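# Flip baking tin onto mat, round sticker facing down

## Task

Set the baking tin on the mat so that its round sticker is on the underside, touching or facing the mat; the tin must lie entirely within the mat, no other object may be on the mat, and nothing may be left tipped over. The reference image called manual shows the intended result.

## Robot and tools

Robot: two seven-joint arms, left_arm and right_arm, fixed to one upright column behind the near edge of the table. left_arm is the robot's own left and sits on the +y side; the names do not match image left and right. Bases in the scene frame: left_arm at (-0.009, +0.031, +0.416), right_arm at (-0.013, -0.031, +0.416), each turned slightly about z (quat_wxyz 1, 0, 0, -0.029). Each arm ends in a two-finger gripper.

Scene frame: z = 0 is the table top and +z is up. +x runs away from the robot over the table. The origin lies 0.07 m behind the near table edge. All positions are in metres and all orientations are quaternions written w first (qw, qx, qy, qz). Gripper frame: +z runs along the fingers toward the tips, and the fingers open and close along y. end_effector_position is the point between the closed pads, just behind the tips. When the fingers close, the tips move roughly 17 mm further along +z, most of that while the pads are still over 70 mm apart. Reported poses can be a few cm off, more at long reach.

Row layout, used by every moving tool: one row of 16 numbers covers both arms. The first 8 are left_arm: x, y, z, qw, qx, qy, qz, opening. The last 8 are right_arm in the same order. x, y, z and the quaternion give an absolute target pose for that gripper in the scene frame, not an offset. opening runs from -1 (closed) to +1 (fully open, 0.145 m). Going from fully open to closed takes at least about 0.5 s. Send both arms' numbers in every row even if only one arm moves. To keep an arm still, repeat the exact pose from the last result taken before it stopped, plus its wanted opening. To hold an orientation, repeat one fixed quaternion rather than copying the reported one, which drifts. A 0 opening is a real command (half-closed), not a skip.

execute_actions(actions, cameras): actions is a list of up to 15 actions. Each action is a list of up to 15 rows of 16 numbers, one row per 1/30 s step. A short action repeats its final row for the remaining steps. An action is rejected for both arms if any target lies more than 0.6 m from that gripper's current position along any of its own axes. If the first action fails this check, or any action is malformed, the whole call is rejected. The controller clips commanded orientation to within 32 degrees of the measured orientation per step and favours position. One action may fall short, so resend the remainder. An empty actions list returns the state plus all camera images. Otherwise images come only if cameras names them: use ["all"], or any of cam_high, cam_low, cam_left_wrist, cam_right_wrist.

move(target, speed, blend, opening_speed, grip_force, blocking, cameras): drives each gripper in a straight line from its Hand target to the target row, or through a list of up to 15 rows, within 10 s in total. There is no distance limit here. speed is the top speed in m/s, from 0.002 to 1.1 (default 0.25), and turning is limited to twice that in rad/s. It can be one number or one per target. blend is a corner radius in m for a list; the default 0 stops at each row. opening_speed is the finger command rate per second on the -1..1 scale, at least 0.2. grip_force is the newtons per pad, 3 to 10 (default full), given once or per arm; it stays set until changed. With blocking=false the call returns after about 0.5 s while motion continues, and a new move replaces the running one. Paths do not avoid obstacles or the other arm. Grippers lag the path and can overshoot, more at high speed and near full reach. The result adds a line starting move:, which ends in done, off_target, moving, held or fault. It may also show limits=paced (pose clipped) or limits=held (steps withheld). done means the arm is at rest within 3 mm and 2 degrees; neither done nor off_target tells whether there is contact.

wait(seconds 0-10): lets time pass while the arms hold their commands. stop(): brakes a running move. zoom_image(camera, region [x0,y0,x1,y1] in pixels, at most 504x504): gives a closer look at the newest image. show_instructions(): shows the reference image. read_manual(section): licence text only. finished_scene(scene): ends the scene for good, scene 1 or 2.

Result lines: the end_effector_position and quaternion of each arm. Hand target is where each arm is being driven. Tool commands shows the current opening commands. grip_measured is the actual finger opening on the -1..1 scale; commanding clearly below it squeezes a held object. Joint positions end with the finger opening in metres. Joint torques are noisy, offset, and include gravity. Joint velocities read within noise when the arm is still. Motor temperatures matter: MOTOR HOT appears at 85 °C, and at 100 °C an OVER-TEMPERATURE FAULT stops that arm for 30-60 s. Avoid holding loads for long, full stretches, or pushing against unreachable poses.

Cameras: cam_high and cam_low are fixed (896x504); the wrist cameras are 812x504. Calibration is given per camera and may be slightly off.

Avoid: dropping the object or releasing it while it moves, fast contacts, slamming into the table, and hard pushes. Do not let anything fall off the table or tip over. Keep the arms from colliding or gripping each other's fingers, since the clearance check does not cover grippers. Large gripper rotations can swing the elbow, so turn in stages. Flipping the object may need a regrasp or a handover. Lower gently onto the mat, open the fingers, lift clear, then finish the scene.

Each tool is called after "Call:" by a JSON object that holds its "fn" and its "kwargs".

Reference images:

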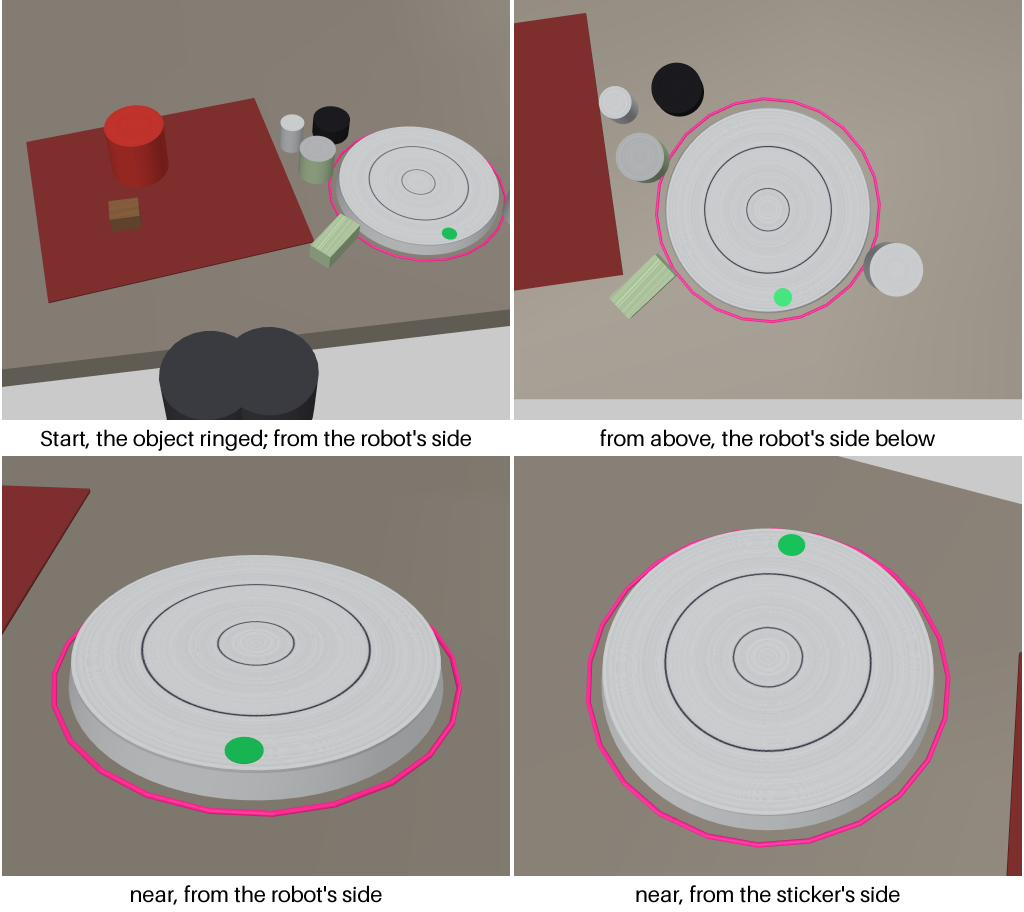

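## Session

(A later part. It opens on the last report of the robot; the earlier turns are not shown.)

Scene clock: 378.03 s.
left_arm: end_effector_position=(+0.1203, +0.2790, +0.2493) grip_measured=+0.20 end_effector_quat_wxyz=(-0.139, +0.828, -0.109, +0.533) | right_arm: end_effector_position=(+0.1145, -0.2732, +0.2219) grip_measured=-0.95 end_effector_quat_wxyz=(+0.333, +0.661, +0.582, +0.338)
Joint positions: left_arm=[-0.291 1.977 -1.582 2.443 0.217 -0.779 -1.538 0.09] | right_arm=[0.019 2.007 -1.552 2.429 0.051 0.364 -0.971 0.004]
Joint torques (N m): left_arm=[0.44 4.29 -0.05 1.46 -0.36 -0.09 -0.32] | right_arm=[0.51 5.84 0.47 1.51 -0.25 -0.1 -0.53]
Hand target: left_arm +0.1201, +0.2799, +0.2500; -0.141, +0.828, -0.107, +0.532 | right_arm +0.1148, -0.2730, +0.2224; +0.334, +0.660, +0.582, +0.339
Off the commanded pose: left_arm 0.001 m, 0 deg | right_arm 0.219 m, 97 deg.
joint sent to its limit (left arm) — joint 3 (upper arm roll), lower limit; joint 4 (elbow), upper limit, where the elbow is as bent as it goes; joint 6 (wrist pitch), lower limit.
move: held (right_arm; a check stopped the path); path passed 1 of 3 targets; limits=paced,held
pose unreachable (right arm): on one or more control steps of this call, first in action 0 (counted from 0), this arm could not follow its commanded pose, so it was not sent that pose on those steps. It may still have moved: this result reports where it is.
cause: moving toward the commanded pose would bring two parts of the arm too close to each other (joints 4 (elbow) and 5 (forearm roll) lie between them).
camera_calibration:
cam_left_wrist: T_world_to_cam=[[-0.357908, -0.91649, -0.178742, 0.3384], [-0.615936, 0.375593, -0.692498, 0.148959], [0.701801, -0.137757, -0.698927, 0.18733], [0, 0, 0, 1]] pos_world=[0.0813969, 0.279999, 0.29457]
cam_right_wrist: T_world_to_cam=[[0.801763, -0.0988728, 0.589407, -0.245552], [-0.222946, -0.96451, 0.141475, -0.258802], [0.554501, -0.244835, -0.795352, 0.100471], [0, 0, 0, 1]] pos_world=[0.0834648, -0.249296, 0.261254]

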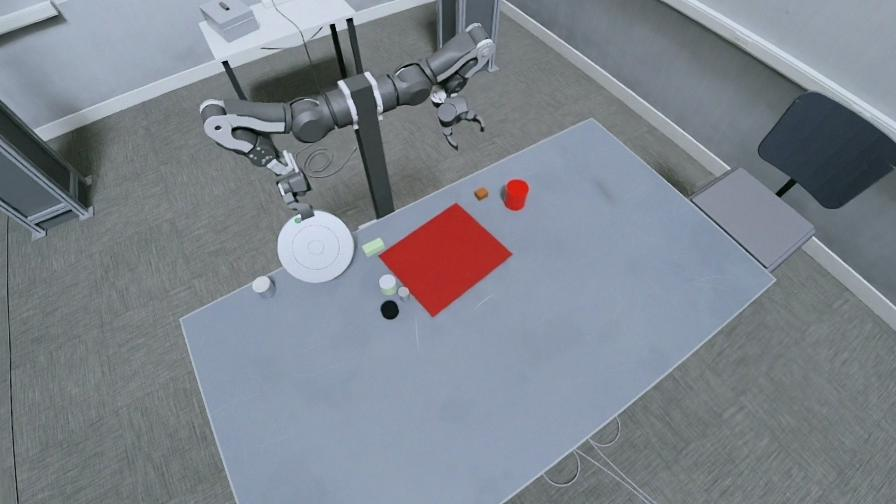

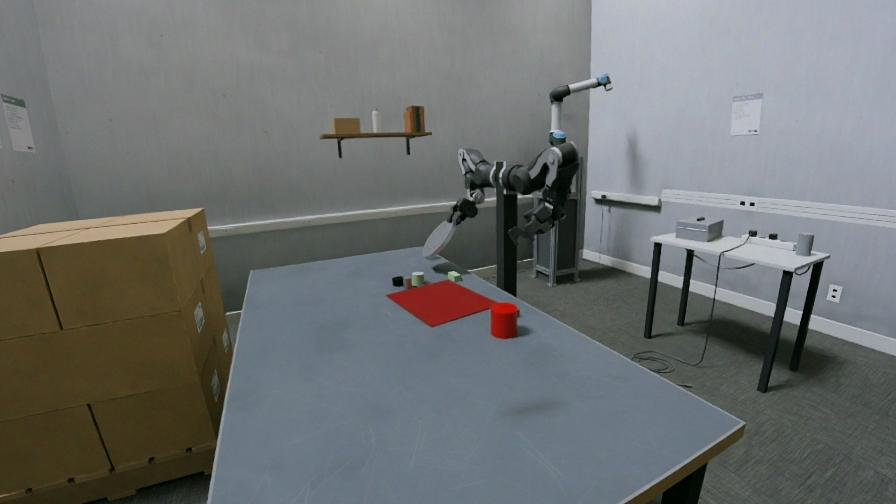

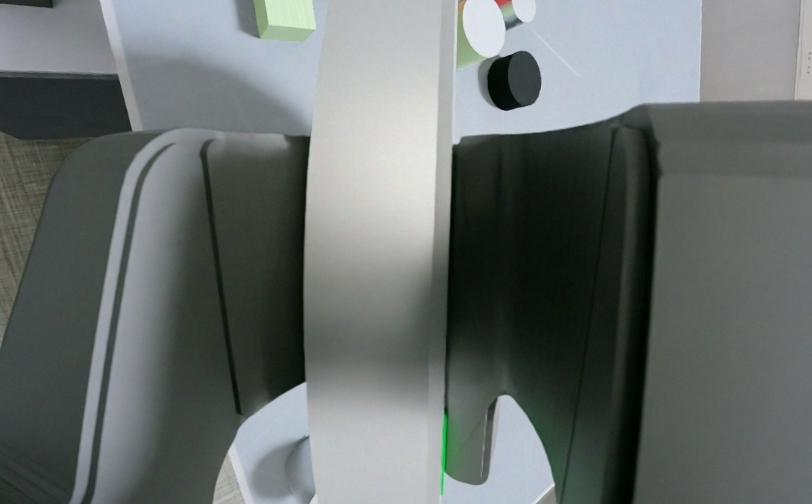

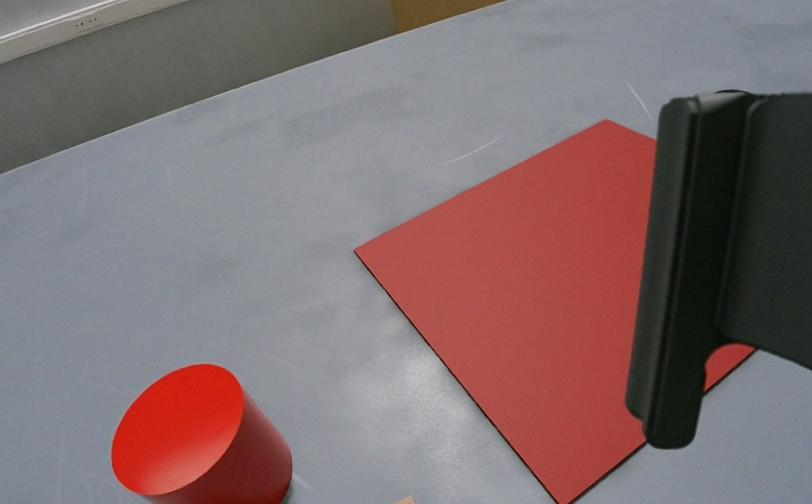

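Call:
{"fn": "move", "kwargs": {"target": [[0.12,0.28,0.25,-0.140,0.828,-0.107,0.532,0.2,0.14,-0.36,0.23,0.271,0.653,0.653,0.271,-1],[0.12,0.28,0.25,-0.140,0.828,-0.107,0.532,0.2,0.21,-0.40,0.27,0.0,0.819,0.574,0.0,-1],[0.12,0.28,0.25,-0.140,0.828,-0.107,0.532,0.2,0.29,-0.26,0.27,0,0.966,0.259,0,-1]], "blend": 0.03, "speed": 0.15, "cameras": ["all"]}}

Scene clock: 392.87 s.
left_arm: end_effector_position=(+0.1203, +0.2790, +0.2493) grip_measured=+0.20 end_effector_quat_wxyz=(-0.139, +0.828, -0.109, +0.533) | right_arm: end_effector_position=(+0.2916, -0.2607, +0.2715) grip_measured=-0.96 end_effector_quat_wxyz=(-0.142, +0.871, +0.464, +0.070)
Joint positions: left_arm=[-0.291 1.977 -1.582 2.443 0.217 -0.779 -1.538 0.09] | right_arm=[1.592 1.035 -1.549 1.268 0.32 0.773 1.561 0.003]
Joint torques (N m): left_arm=[0.44 4.29 -0.03 1.46 -0.36 -0.09 -0.32] | right_arm=[6.61 -0.15 2.56 -0.05 0.35 0.05 0.11]
Hand target: left_arm +0.1201, +0.2799, +0.2500; -0.141, +0.828, -0.107, +0.532 | right_arm +0.2902, -0.2604, +0.2699; -0.146, +0.872, +0.462, +0.067
Off the commanded pose: left_arm 0.001 m, 0 deg | right_arm 0.002 m, 32 deg.
joint sent to its limit (left arm) — joint 3 (upper arm roll), lower limit; joint 4 (elbow), upper limit, where the elbow is as bent as it goes; joint 6 (wrist pitch), lower limit. The joint targets still meet the commanded pose.
joint sent to its limit (right arm) — joint 3 (upper arm roll), lower limit; joint 6 (wrist pitch), upper limit; joint 7 (wrist yaw), upper limit. The joint targets are off in orientation, not in position.
move: off_target (right_arm); limits=paced
camera_calibration:
cam_left_wrist: T_world_to_cam=[[-0.357908, -0.91649, -0.178742, 0.3384], [-0.615936, 0.375593, -0.692498, 0.148959], [0.701801, -0.137757, -0.698927, 0.18733], [0, 0, 0, 1]] pos_world=[0.0813969, 0.279999, 0.29457]
cam_right_wrist: T_world_to_cam=[[0.781044, -0.375644, -0.498861, -0.186115], [-0.462116, -0.884978, -0.0571208, -0.0699397], [-0.420024, 0.275145, -0.864798, 0.483357], [0, 0, 0, 1]] pos_world=[0.316065, -0.264802, 0.321165]

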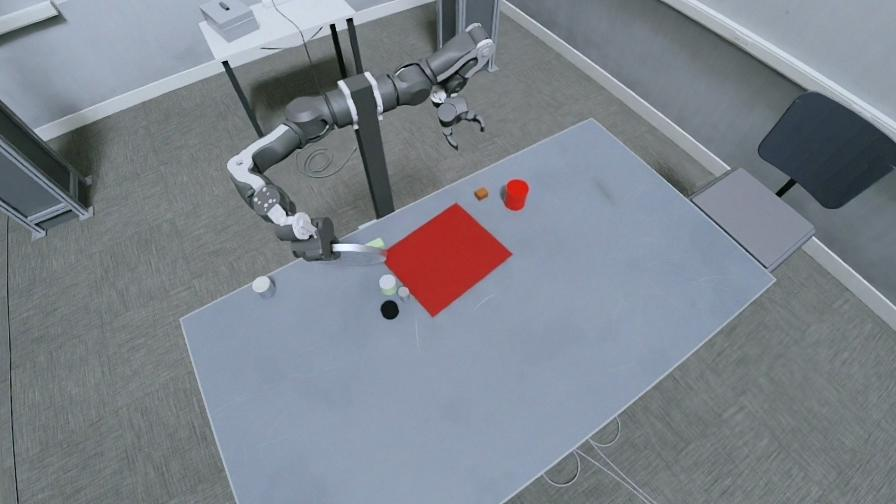

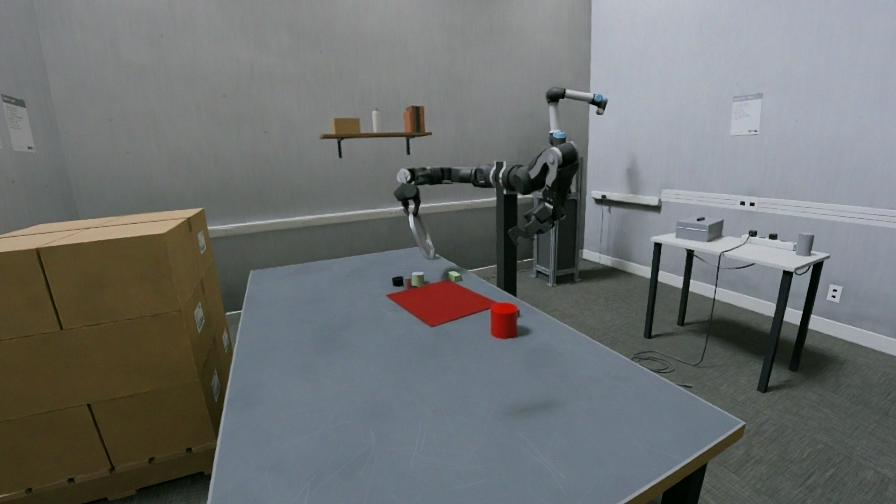

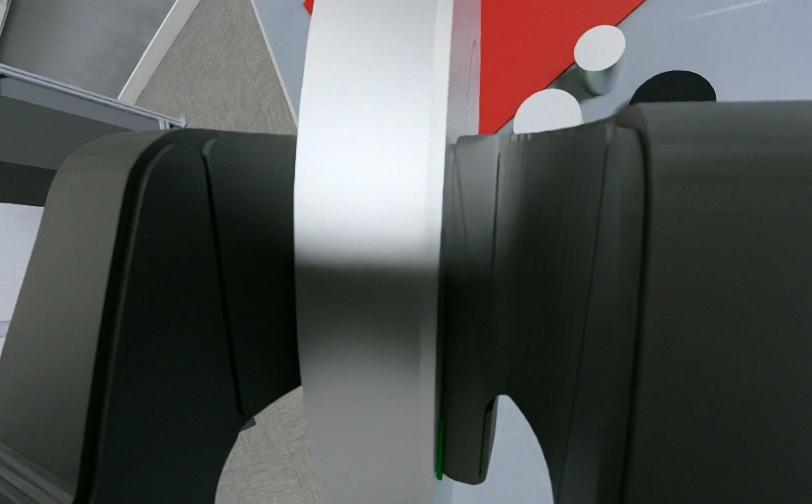

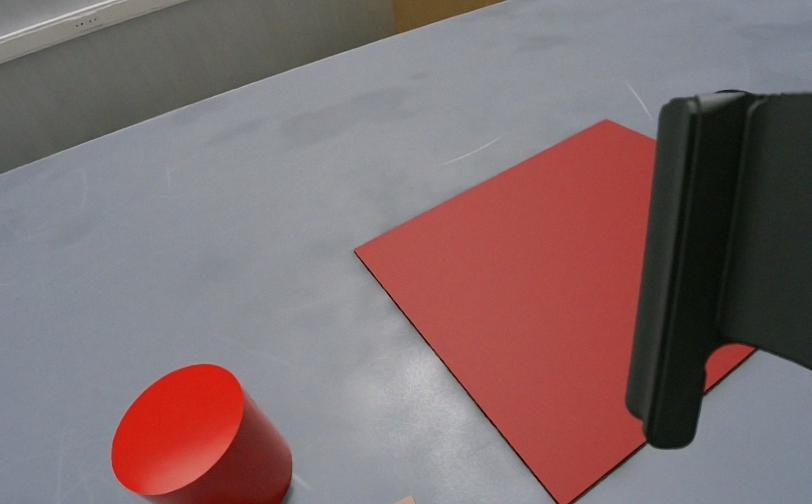

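Call:
{"fn": "move", "kwargs": {"target": [[0.12,0.28,0.25,-0.140,0.828,-0.107,0.532,0.2,0.24,-0.22,0.27,-0.30,0.86,0.40,0.0,-1],[0.12,0.28,0.25,-0.140,0.828,-0.107,0.532,0.2,0.27,-0.12,0.26,-0.383,0.924,0,0,-1]], "blend": 0.03, "speed": 0.15, "cameras": ["cam_high","cam_low"]}}

Scene clock: 410.40 s.
left_arm: end_effector_position=(+0.1203, +0.2790, +0.2493) grip_measured=+0.20 end_effector_quat_wxyz=(-0.139, +0.828, -0.109, +0.533) | right_arm: end_effector_position=(+0.2723, -0.1210, +0.2596) grip_measured=-0.96 end_effector_quat_wxyz=(-0.490, +0.815, +0.260, +0.170)
Joint positions: left_arm=[-0.291 1.977 -1.582 2.443 0.217 -0.779 -1.538 0.09] | right_arm=[1.291 1.037 -1.549 1.488 1.563 0.775 0.859 0.003]
Joint torques (N m): left_arm=[0.44 4.29 -0.03 1.46 -0.36 -0.09 -0.32] | right_arm=[6.05 1.44 2.73 0.53 0.68 -0.17 0.59]
Hand target: left_arm +0.1201, +0.2799, +0.2500; -0.141, +0.828, -0.107, +0.532 | right_arm +0.2701, -0.1202, +0.2598; -0.498, +0.812, +0.257, +0.165
Off the commanded pose: left_arm 0.001 m, 0 deg | right_arm 0.003 m, 40 deg; orientation clipped.
joint sent to its limit (left arm) — joint 3 (upper arm roll), lower limit; joint 4 (elbow), upper limit, where the elbow is as bent as it goes; joint 6 (wrist pitch), lower limit. The joint targets still meet the commanded pose.
joint sent to its limit (right arm) — joint 3 (upper arm roll), lower limit; joint 5 (forearm roll), upper limit; joint 6 (wrist pitch), upper limit. The joint targets are off in orientation, not in position.
move: off_target (right_arm); limits=paced
Images, in order (width x height): cam_high 896x504, cam_low 896x504.

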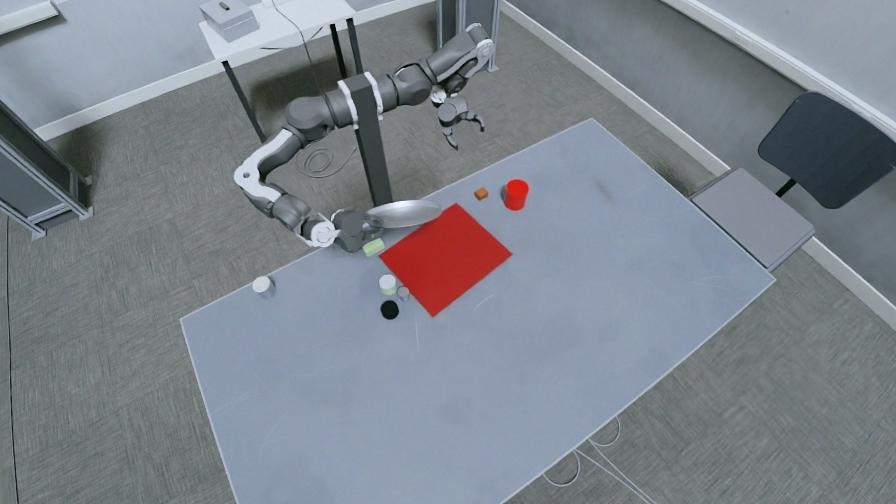

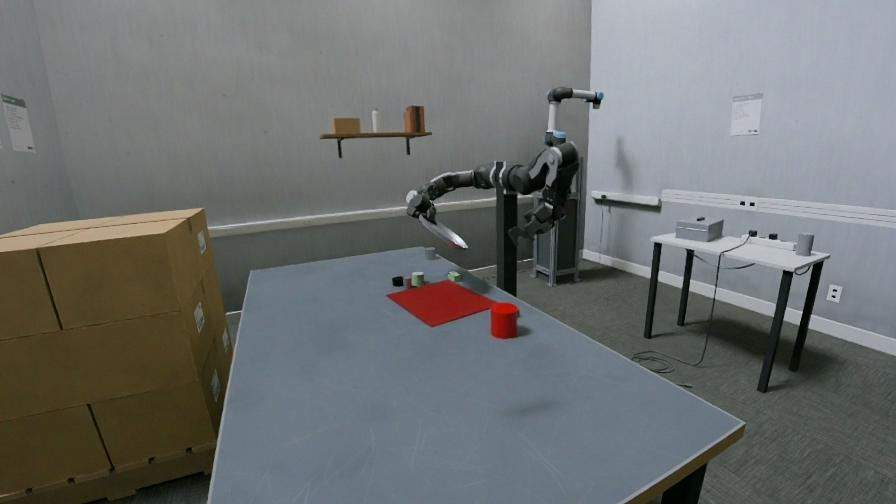

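Call:
{"fn": "move", "kwargs": {"target": [[0.12,0.28,0.25,-0.140,0.828,-0.107,0.532,0.2,0.29,-0.02,0.22,-0.537,0.843,0,0,-1],[0.12,0.28,0.25,-0.140,0.828,-0.107,0.532,0.2,0.30,0.0,0.15,-0.537,0.843,0,0,-1]], "blend": 0.03, "speed": 0.12, "cameras": ["all"]}}

Call:
{"fn": "zoom_image", "kwargs": {"camera": "cam_low", "region": [380, 180, 540, 330]}}

Scene clock: 432.70 s.
left_arm: end_effector_position=(+0.1203, +0.2790, +0.2493) grip_measured=+0.20 end_effector_quat_wxyz=(-0.139, +0.828, -0.109, +0.533) | right_arm: end_effector_position=(+0.2998, -0.0009, +0.1470) grip_measured=-0.96 end_effector_quat_wxyz=(-0.585, +0.798, +0.081, +0.125)
Joint positions: left_arm=[-0.291 1.977 -1.582 2.443 0.217 -0.779 -1.538 0.09] | right_arm=[0.697 0.431 -1.071 1.059 1.562 0.775 0.57 0.003]
Joint torques (N m): left_arm=[0.44 4.26 -0.03 1.46 -0.36 -0.09 -0.32] | right_arm=[7 0.38 2.95 2.58 0.67 -0.14 0.46]
Hand target: left_arm +0.1201, +0.2799, +0.2500; -0.141, +0.828, -0.107, +0.532 | right_arm +0.3000, +0.0000, +0.1497; -0.590, +0.794, +0.079, +0.125
Off the commanded pose: left_arm 0.001 m, 0 deg | right_arm 0.003 m, 19 deg.
joint sent to its limit (left arm) — joint 3 (upper arm roll), lower limit; joint 4 (elbow), upper limit, where the elbow is as bent as it goes; joint 6 (wrist pitch), lower limit. The joint targets still meet the commanded pose.
joint sent to its limit (right arm) — joint 5 (forearm roll), upper limit; joint 6 (wrist pitch), upper limit. The joint targets are off in orientation, not in position.
move: off_target (right_arm)
camera_calibration:
cam_left_wrist: T_world_to_cam=[[-0.357908, -0.91649, -0.178742, 0.3384], [-0.615936, 0.375593, -0.692498, 0.148959], [0.701801, -0.137757, -0.698927, 0.18733], [0, 0, 0, 1]] pos_world=[0.0813969, 0.279999, 0.29457]
cam_right_wrist: T_world_to_cam=[[0.30648, 0.0477516, -0.950679, 0.0519569], [-0.925199, -0.21985, -0.309309, 0.333276], [-0.223777, 0.974364, -0.0232, 0.125809], [0, 0, 0, 1]] pos_world=[0.320576, -0.0517942, 0.155398]

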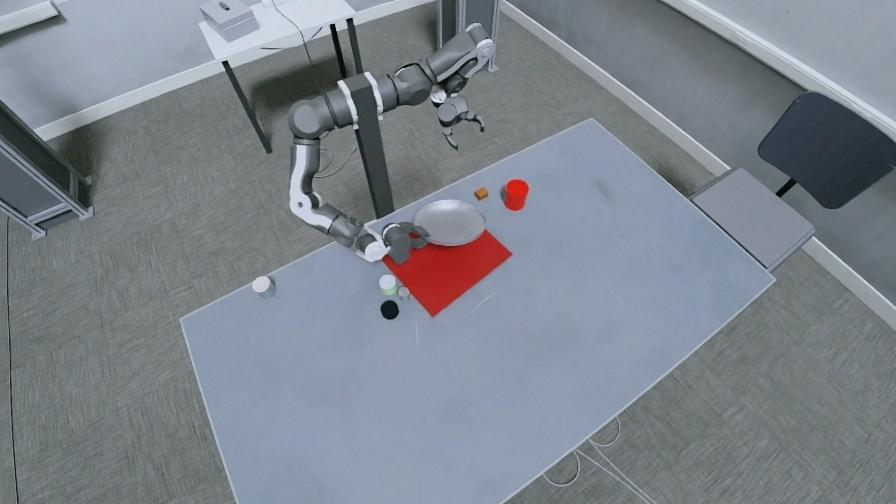

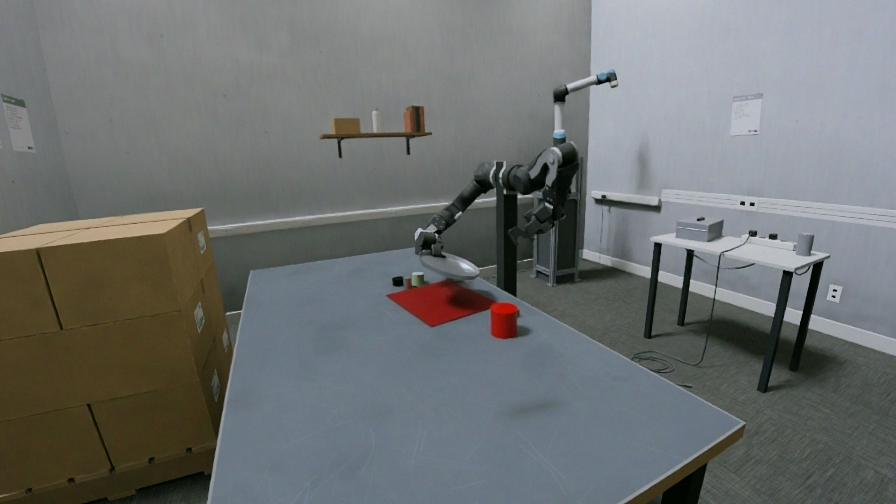

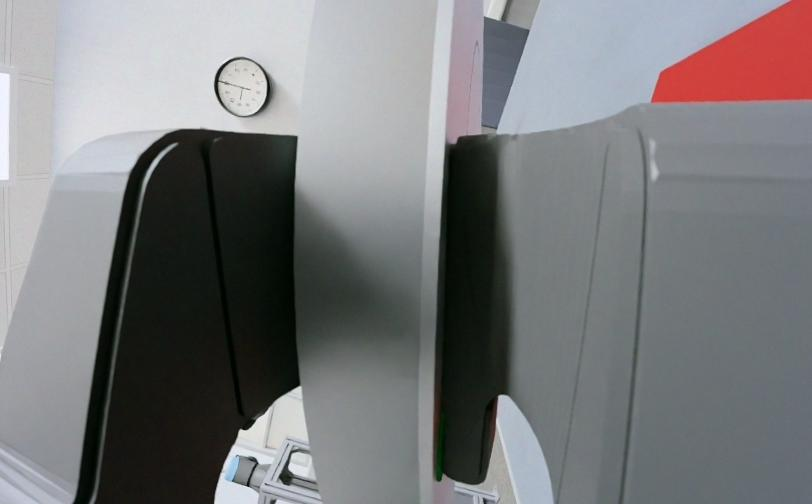

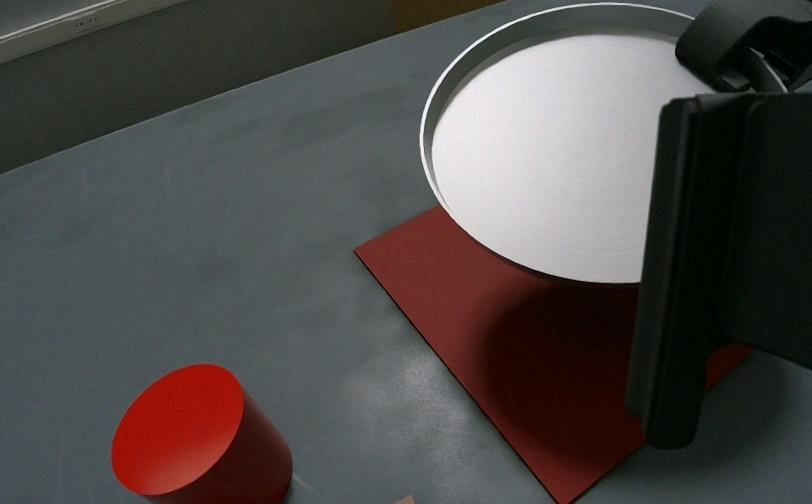

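Scaled by 3.150 from the camera's 896x504 image, which has a finer 1280x720 frame.

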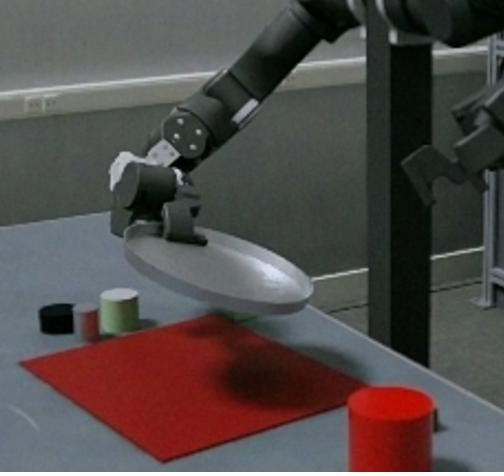

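Call:
{"fn": "move", "kwargs": {"target": [[0.12,0.28,0.25,-0.140,0.828,-0.107,0.532,0.2,0.292,-0.008,0.075,-0.6,0.8,0,0,-1]], "speed": 0.06, "cameras": ["all"]}}

Call:
{"fn": "zoom_image", "kwargs": {"camera": "cam_low", "region": [380, 180, 540, 330]}}

Scene clock: 450.93 s.
left_arm: end_effector_position=(+0.1203, +0.2790, +0.2493) grip_measured=+0.20 end_effector_quat_wxyz=(-0.139, +0.828, -0.109, +0.533) | right_arm: end_effector_position=(+0.2895, -0.0095, +0.0697) grip_measured=-0.96 end_effector_quat_wxyz=(-0.600, +0.800, +0.012, +0.013)
Joint positions: left_arm=[-0.291 1.977 -1.582 2.443 0.217 -0.779 -1.538 0.09] | right_arm=[0.791 0.127 -1.499 0.28 1.563 0.775 1.136 0.003]
Joint torques (N m): left_arm=[0.44 4.26 -0.03 1.46 -0.36 -0.09 -0.32] | right_arm=[8.74 -0.67 0.91 0.84 0.6 -0.06 0.74]
Hand target: left_arm +0.1201, +0.2799, +0.2500; -0.141, +0.828, -0.107, +0.532 | right_arm +0.2921, -0.0080, +0.0748; -0.608, +0.794, +0.012, +0.016
Off the commanded pose: left_arm 0.001 m, 0 deg | right_arm 0.006 m, 2 deg.
joint sent to its limit (left arm) — joint 3 (upper arm roll), lower limit; joint 4 (elbow), upper limit, where the elbow is as bent as it goes; joint 6 (wrist pitch), lower limit. The joint targets still meet the commanded pose.
joint sent to its limit (right arm) — joint 5 (forearm roll), upper limit; joint 6 (wrist pitch), upper limit. The joint targets are off in orientation, not in position.
move: off_target (right_arm)
camera_calibration:
cam_left_wrist: T_world_to_cam=[[-0.357908, -0.91649, -0.178742, 0.3384], [-0.615936, 0.375593, -0.692498, 0.148959], [0.701801, -0.137757, -0.698927, 0.18733], [0, 0, 0, 1]] pos_world=[0.0813969, 0.279999, 0.29457]
cam_right_wrist: T_world_to_cam=[[0.0481254, 0.0732065, -0.996155, 0.0602964], [-0.968804, -0.239316, -0.0643911, 0.293238], [-0.24311, 0.968178, 0.0594055, 0.129876], [0, 0, 0, 1]] pos_world=[0.312762, -0.059981, 0.0712311]

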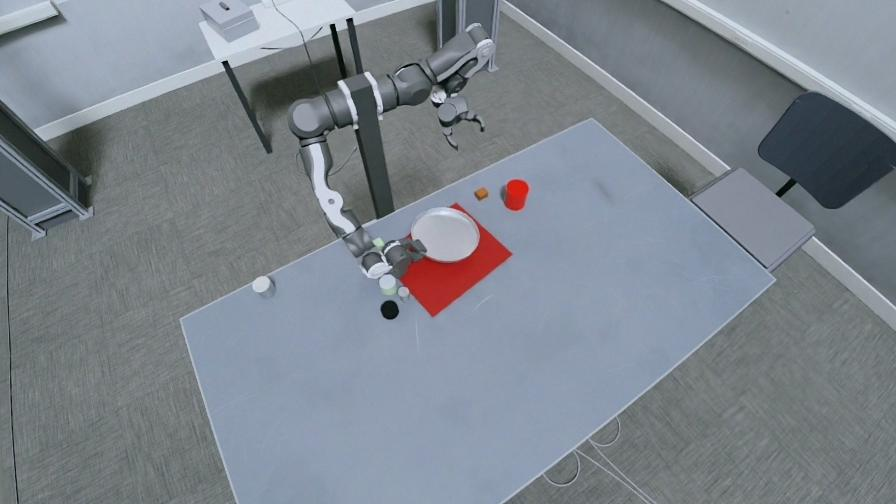

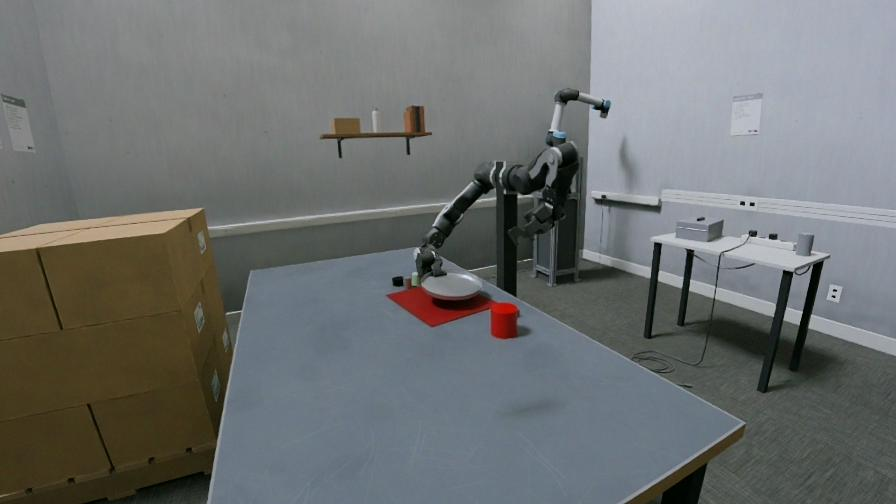

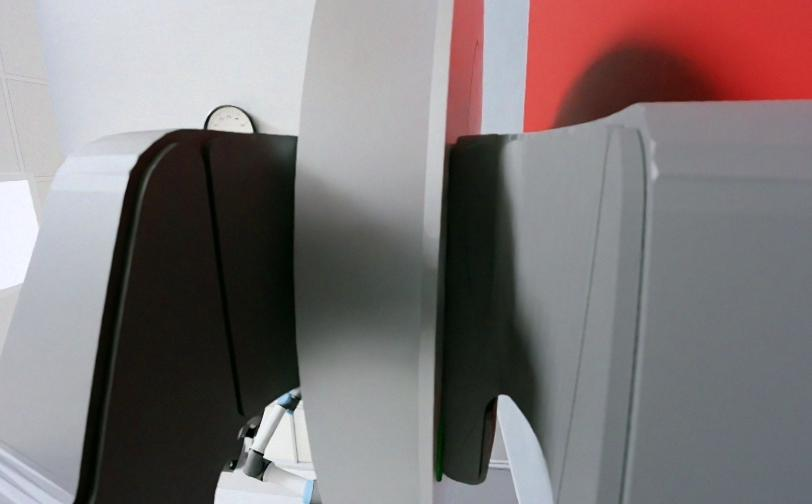

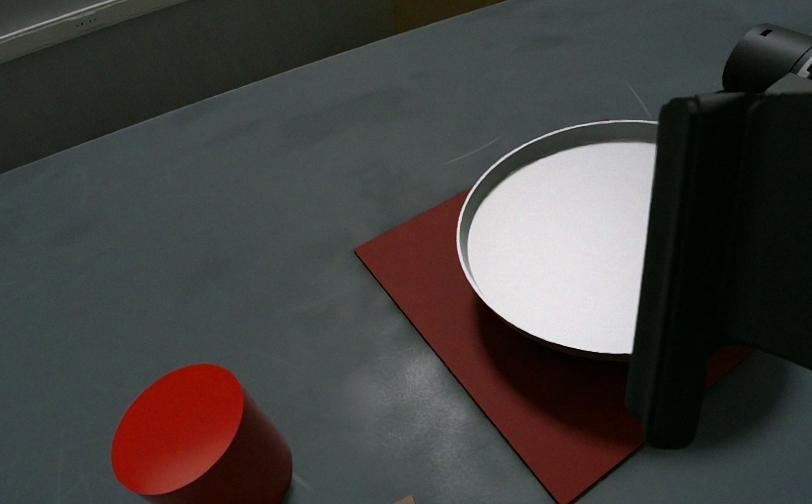

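Scaled by 3.150 from the camera's 896x504 image, which has a finer 1280x720 frame.

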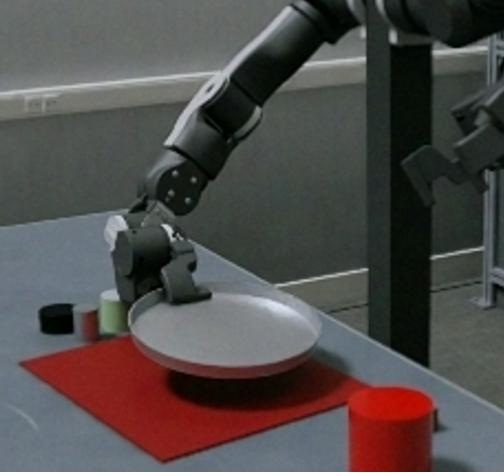

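Call:
{"fn": "move", "kwargs": {"target": [[0.12,0.28,0.25,-0.140,0.828,-0.107,0.532,0.2,0.296,-0.008,0.069,-0.6,0.8,0,0,-1],[0.12,0.28,0.25,-0.140,0.828,-0.107,0.532,0.2,0.296,-0.008,0.069,-0.6,0.8,0,0,-0.1],[0.12,0.28,0.25,-0.140,0.828,-0.107,0.532,0.2,0.295,-0.065,0.085,-0.6,0.8,0,0,-0.1]], "speed": 0.05, "opening_speed": 0.4, "cameras": ["all"]}}

Call:
{"fn": "zoom_image", "kwargs": {"camera": "cam_low", "region": [380, 180, 540, 330]}}

Scene clock: 483.00 s.
left_arm: end_effector_position=(+0.1203, +0.2790, +0.2493) grip_measured=+0.20 end_effector_quat_wxyz=(-0.139, +0.828, -0.109, +0.533) | right_arm: end_effector_position=(+0.2938, -0.0653, +0.0829) grip_measured=-0.10 end_effector_quat_wxyz=(-0.605, +0.796, +0.009, +0.027)
Joint positions: left_arm=[-0.291 1.977 -1.582 2.443 0.217 -0.779 -1.538 0.09] | right_arm=[0.822 0.291 -1.552 0.345 1.551 0.775 1.264 0.068]
Joint torques (N m): left_arm=[0.44 4.29 -0.03 1.46 -0.36 -0.09 -0.32] | right_arm=[8.53 0.99 0.68 0.54 0.35 -0.06 0.52]
Hand target: left_arm +0.1201, +0.2799, +0.2500; -0.141, +0.828, -0.107, +0.532 | right_arm +0.2949, -0.0650, +0.0848; -0.606, +0.795, +0.011, +0.027
Off the commanded pose: left_arm 0.001 m, 0 deg | right_arm 0.002 m, 3 deg.
elbow stopped short (right arm): the move would have taken joint 4 (elbow) straighter than the controller allows.
joint sent to its limit (left arm) — joint 3 (upper arm roll), lower limit; joint 4 (elbow), upper limit, where the elbow is as bent as it goes; joint 6 (wrist pitch), lower limit. The joint targets still meet the commanded pose.
joint sent to its limit (right arm) — joint 3 (upper arm roll), lower limit; joint 6 (wrist pitch), upper limit. The joint targets are off in orientation, not in position.
move: off_target (right_arm); target 2's new opening was sent with right_arm's hand 0.006 m and 2 deg from that target
camera_calibration:
cam_left_wrist: T_world_to_cam=[[-0.357908, -0.91649, -0.178742, 0.3384], [-0.615936, 0.375593, -0.692498, 0.148959], [0.701801, -0.137757, -0.698927, 0.18733], [0, 0, 0, 1]] pos_world=[0.0813969, 0.279999, 0.29457]
cam_right_wrist: T_world_to_cam=[[0.0684961, 0.083783, -0.994127, 0.0718463], [-0.972193, -0.218069, -0.0853632, 0.289109], [-0.22394, 0.97233, 0.0665164, 0.178117], [0, 0, 0, 1]] pos_world=[0.316036, -0.116162, 0.0842559]

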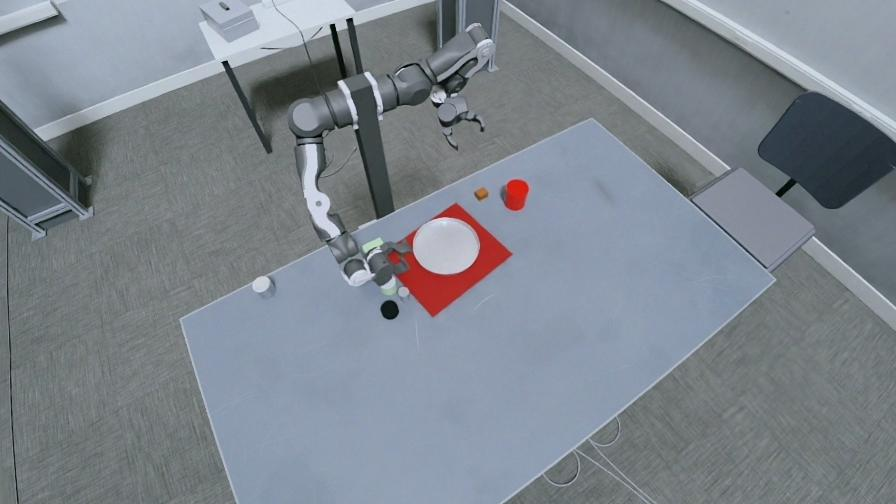

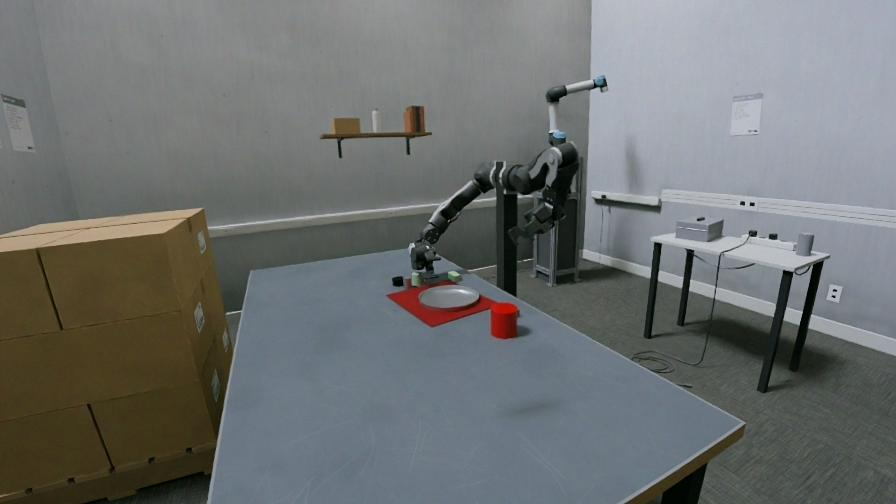

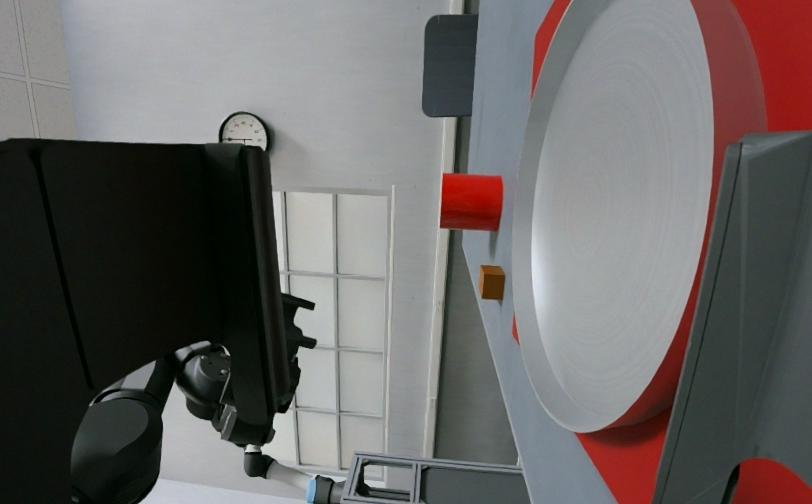

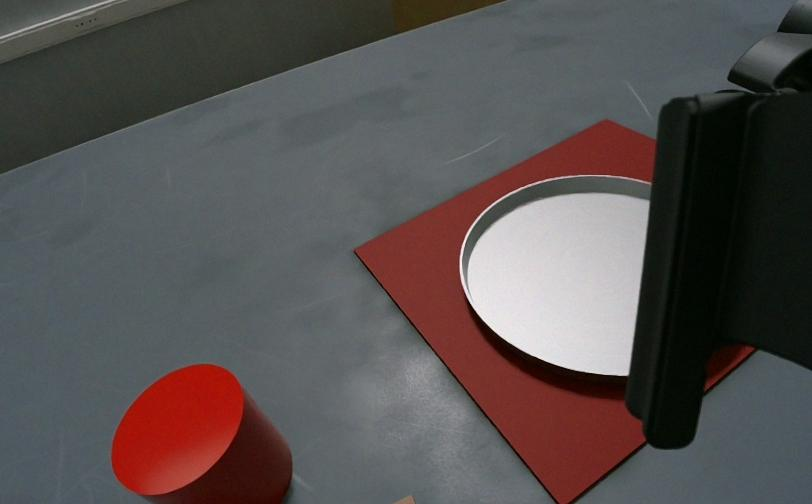

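Scaled by 3.150 from the camera's 896x504 image, which has a finer 1280x720 frame.

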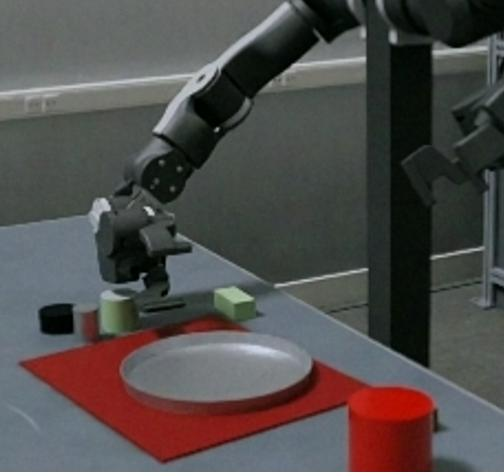

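Call:
{"fn": "move", "kwargs": {"target": [[0.12,0.28,0.25,-0.140,0.828,-0.107,0.532,0.2,0.27,-0.11,0.20,-0.49,0.815,0.26,0.17,-0.1]], "speed": 0.15, "cameras": ["all"]}}

Call:
{"fn": "zoom_image", "kwargs": {"camera": "cam_high", "region": [360, 180, 540, 330]}}

Scene clock: 490.60 s.
left_arm: end_effector_position=(+0.1203, +0.2790, +0.2493) grip_measured=+0.20 end_effector_quat_wxyz=(-0.139, +0.828, -0.109, +0.533) | right_arm: end_effector_position=(+0.2685, -0.1105, +0.1987) grip_measured=-0.10 end_effector_quat_wxyz=(-0.491, +0.815, +0.258, +0.166)
Joint positions: left_arm=[-0.291 1.977 -1.582 2.443 0.217 -0.779 -1.538 0.09] | right_arm=[1.057 0.94 -1.472 1.387 1.444 0.648 0.866 0.068]
Joint torques (N m): left_arm=[0.44 4.29 -0.03 1.46 -0.36 -0.09 -0.32] | right_arm=[6.95 1.94 4.21 1.21 0.38 -0.31 0.14]
Hand target: left_arm +0.1201, +0.2799, +0.2500; -0.141, +0.828, -0.107, +0.532 | right_arm +0.2700, -0.1101, +0.2000; -0.490, +0.815, +0.260, +0.170
Off the commanded pose: left_arm 0.001 m, 0 deg | right_arm 0.002 m, 1 deg.
joint sent to its limit (left arm) — joint 3 (upper arm roll), lower limit; joint 4 (elbow), upper limit, where the elbow is as bent as it goes; joint 6 (wrist pitch), lower limit. The joint targets still meet the commanded pose.
move: done
camera_calibration:
cam_left_wrist: T_world_to_cam=[[-0.357908, -0.91649, -0.178742, 0.3384], [-0.615936, 0.375593, -0.692498, 0.148959], [0.701801, -0.137757, -0.698927, 0.18733], [0, 0, 0, 1]] pos_world=[0.0813969, 0.279999, 0.29457]
cam_right_wrist: T_world_to_cam=[[0.563259, -0.0473644, -0.824922, 0.0115244], [-0.736796, -0.48067, -0.475487, 0.249758], [-0.373994, 0.875621, -0.30564, 0.312248], [0, 0, 0, 1]] pos_world=[0.294309, -0.152814, 0.223699]

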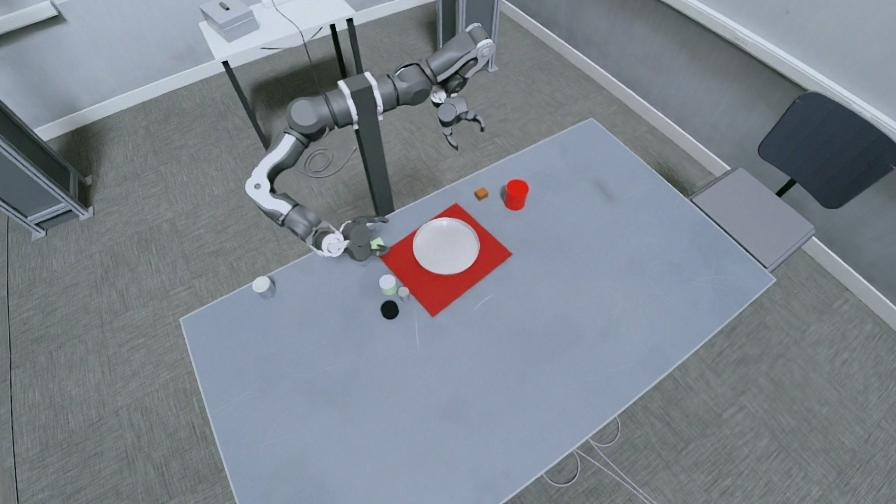

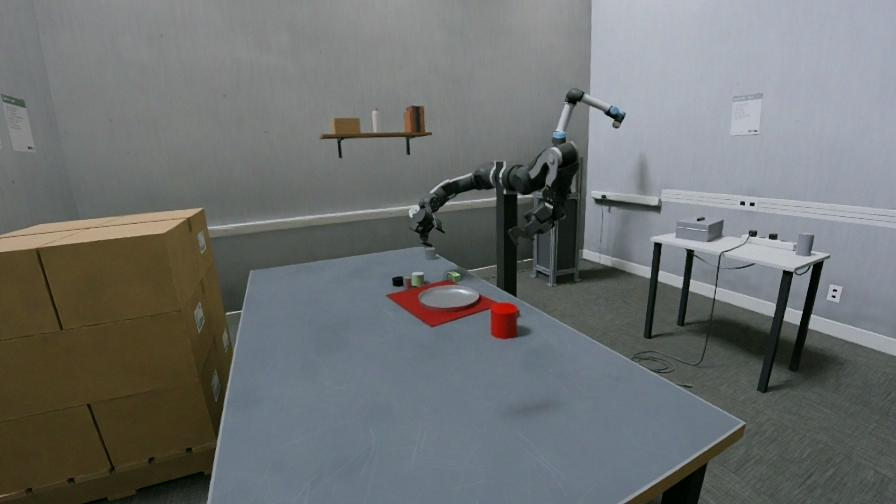

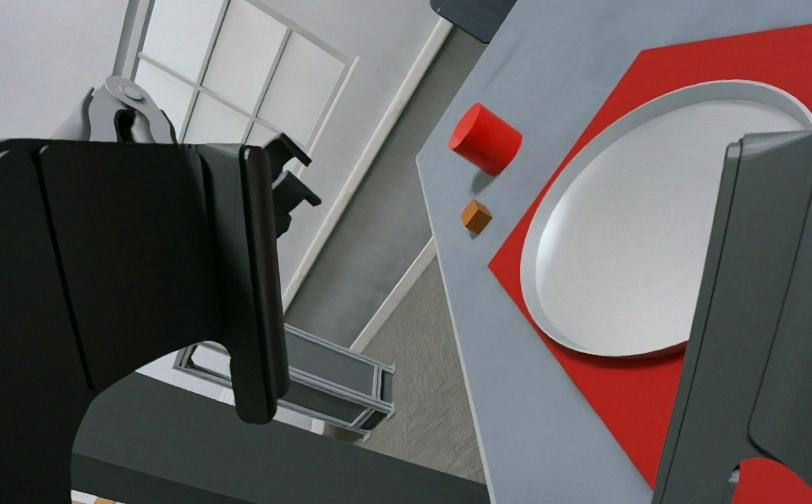

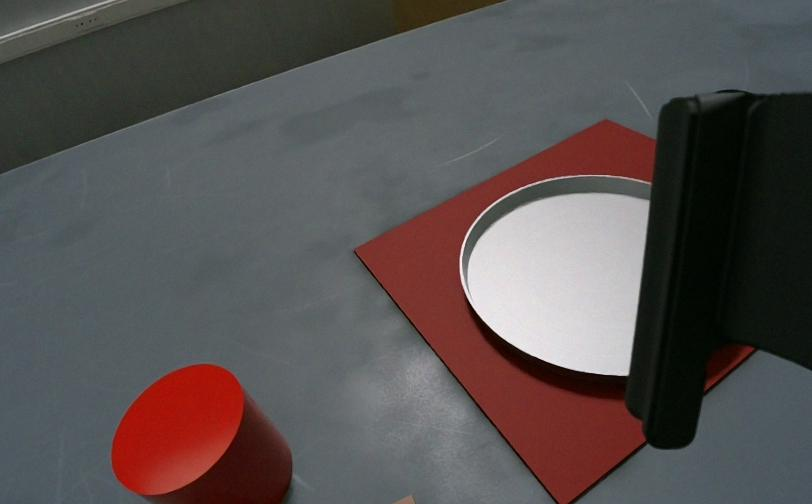

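Scaled by 2.800 from the camera's 896x504 image, which has a finer 1280x720 frame.

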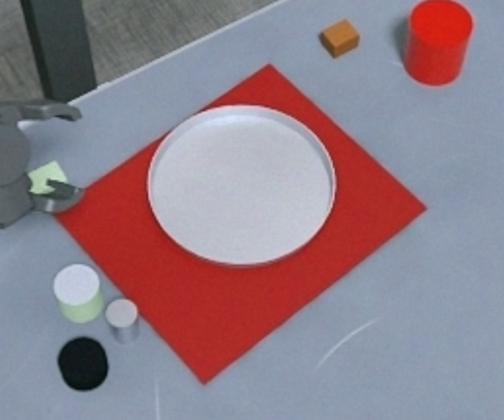

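Call:
{"fn": "finished_scene", "kwargs": {"scene": 1}}

The scene is finished: the task was done.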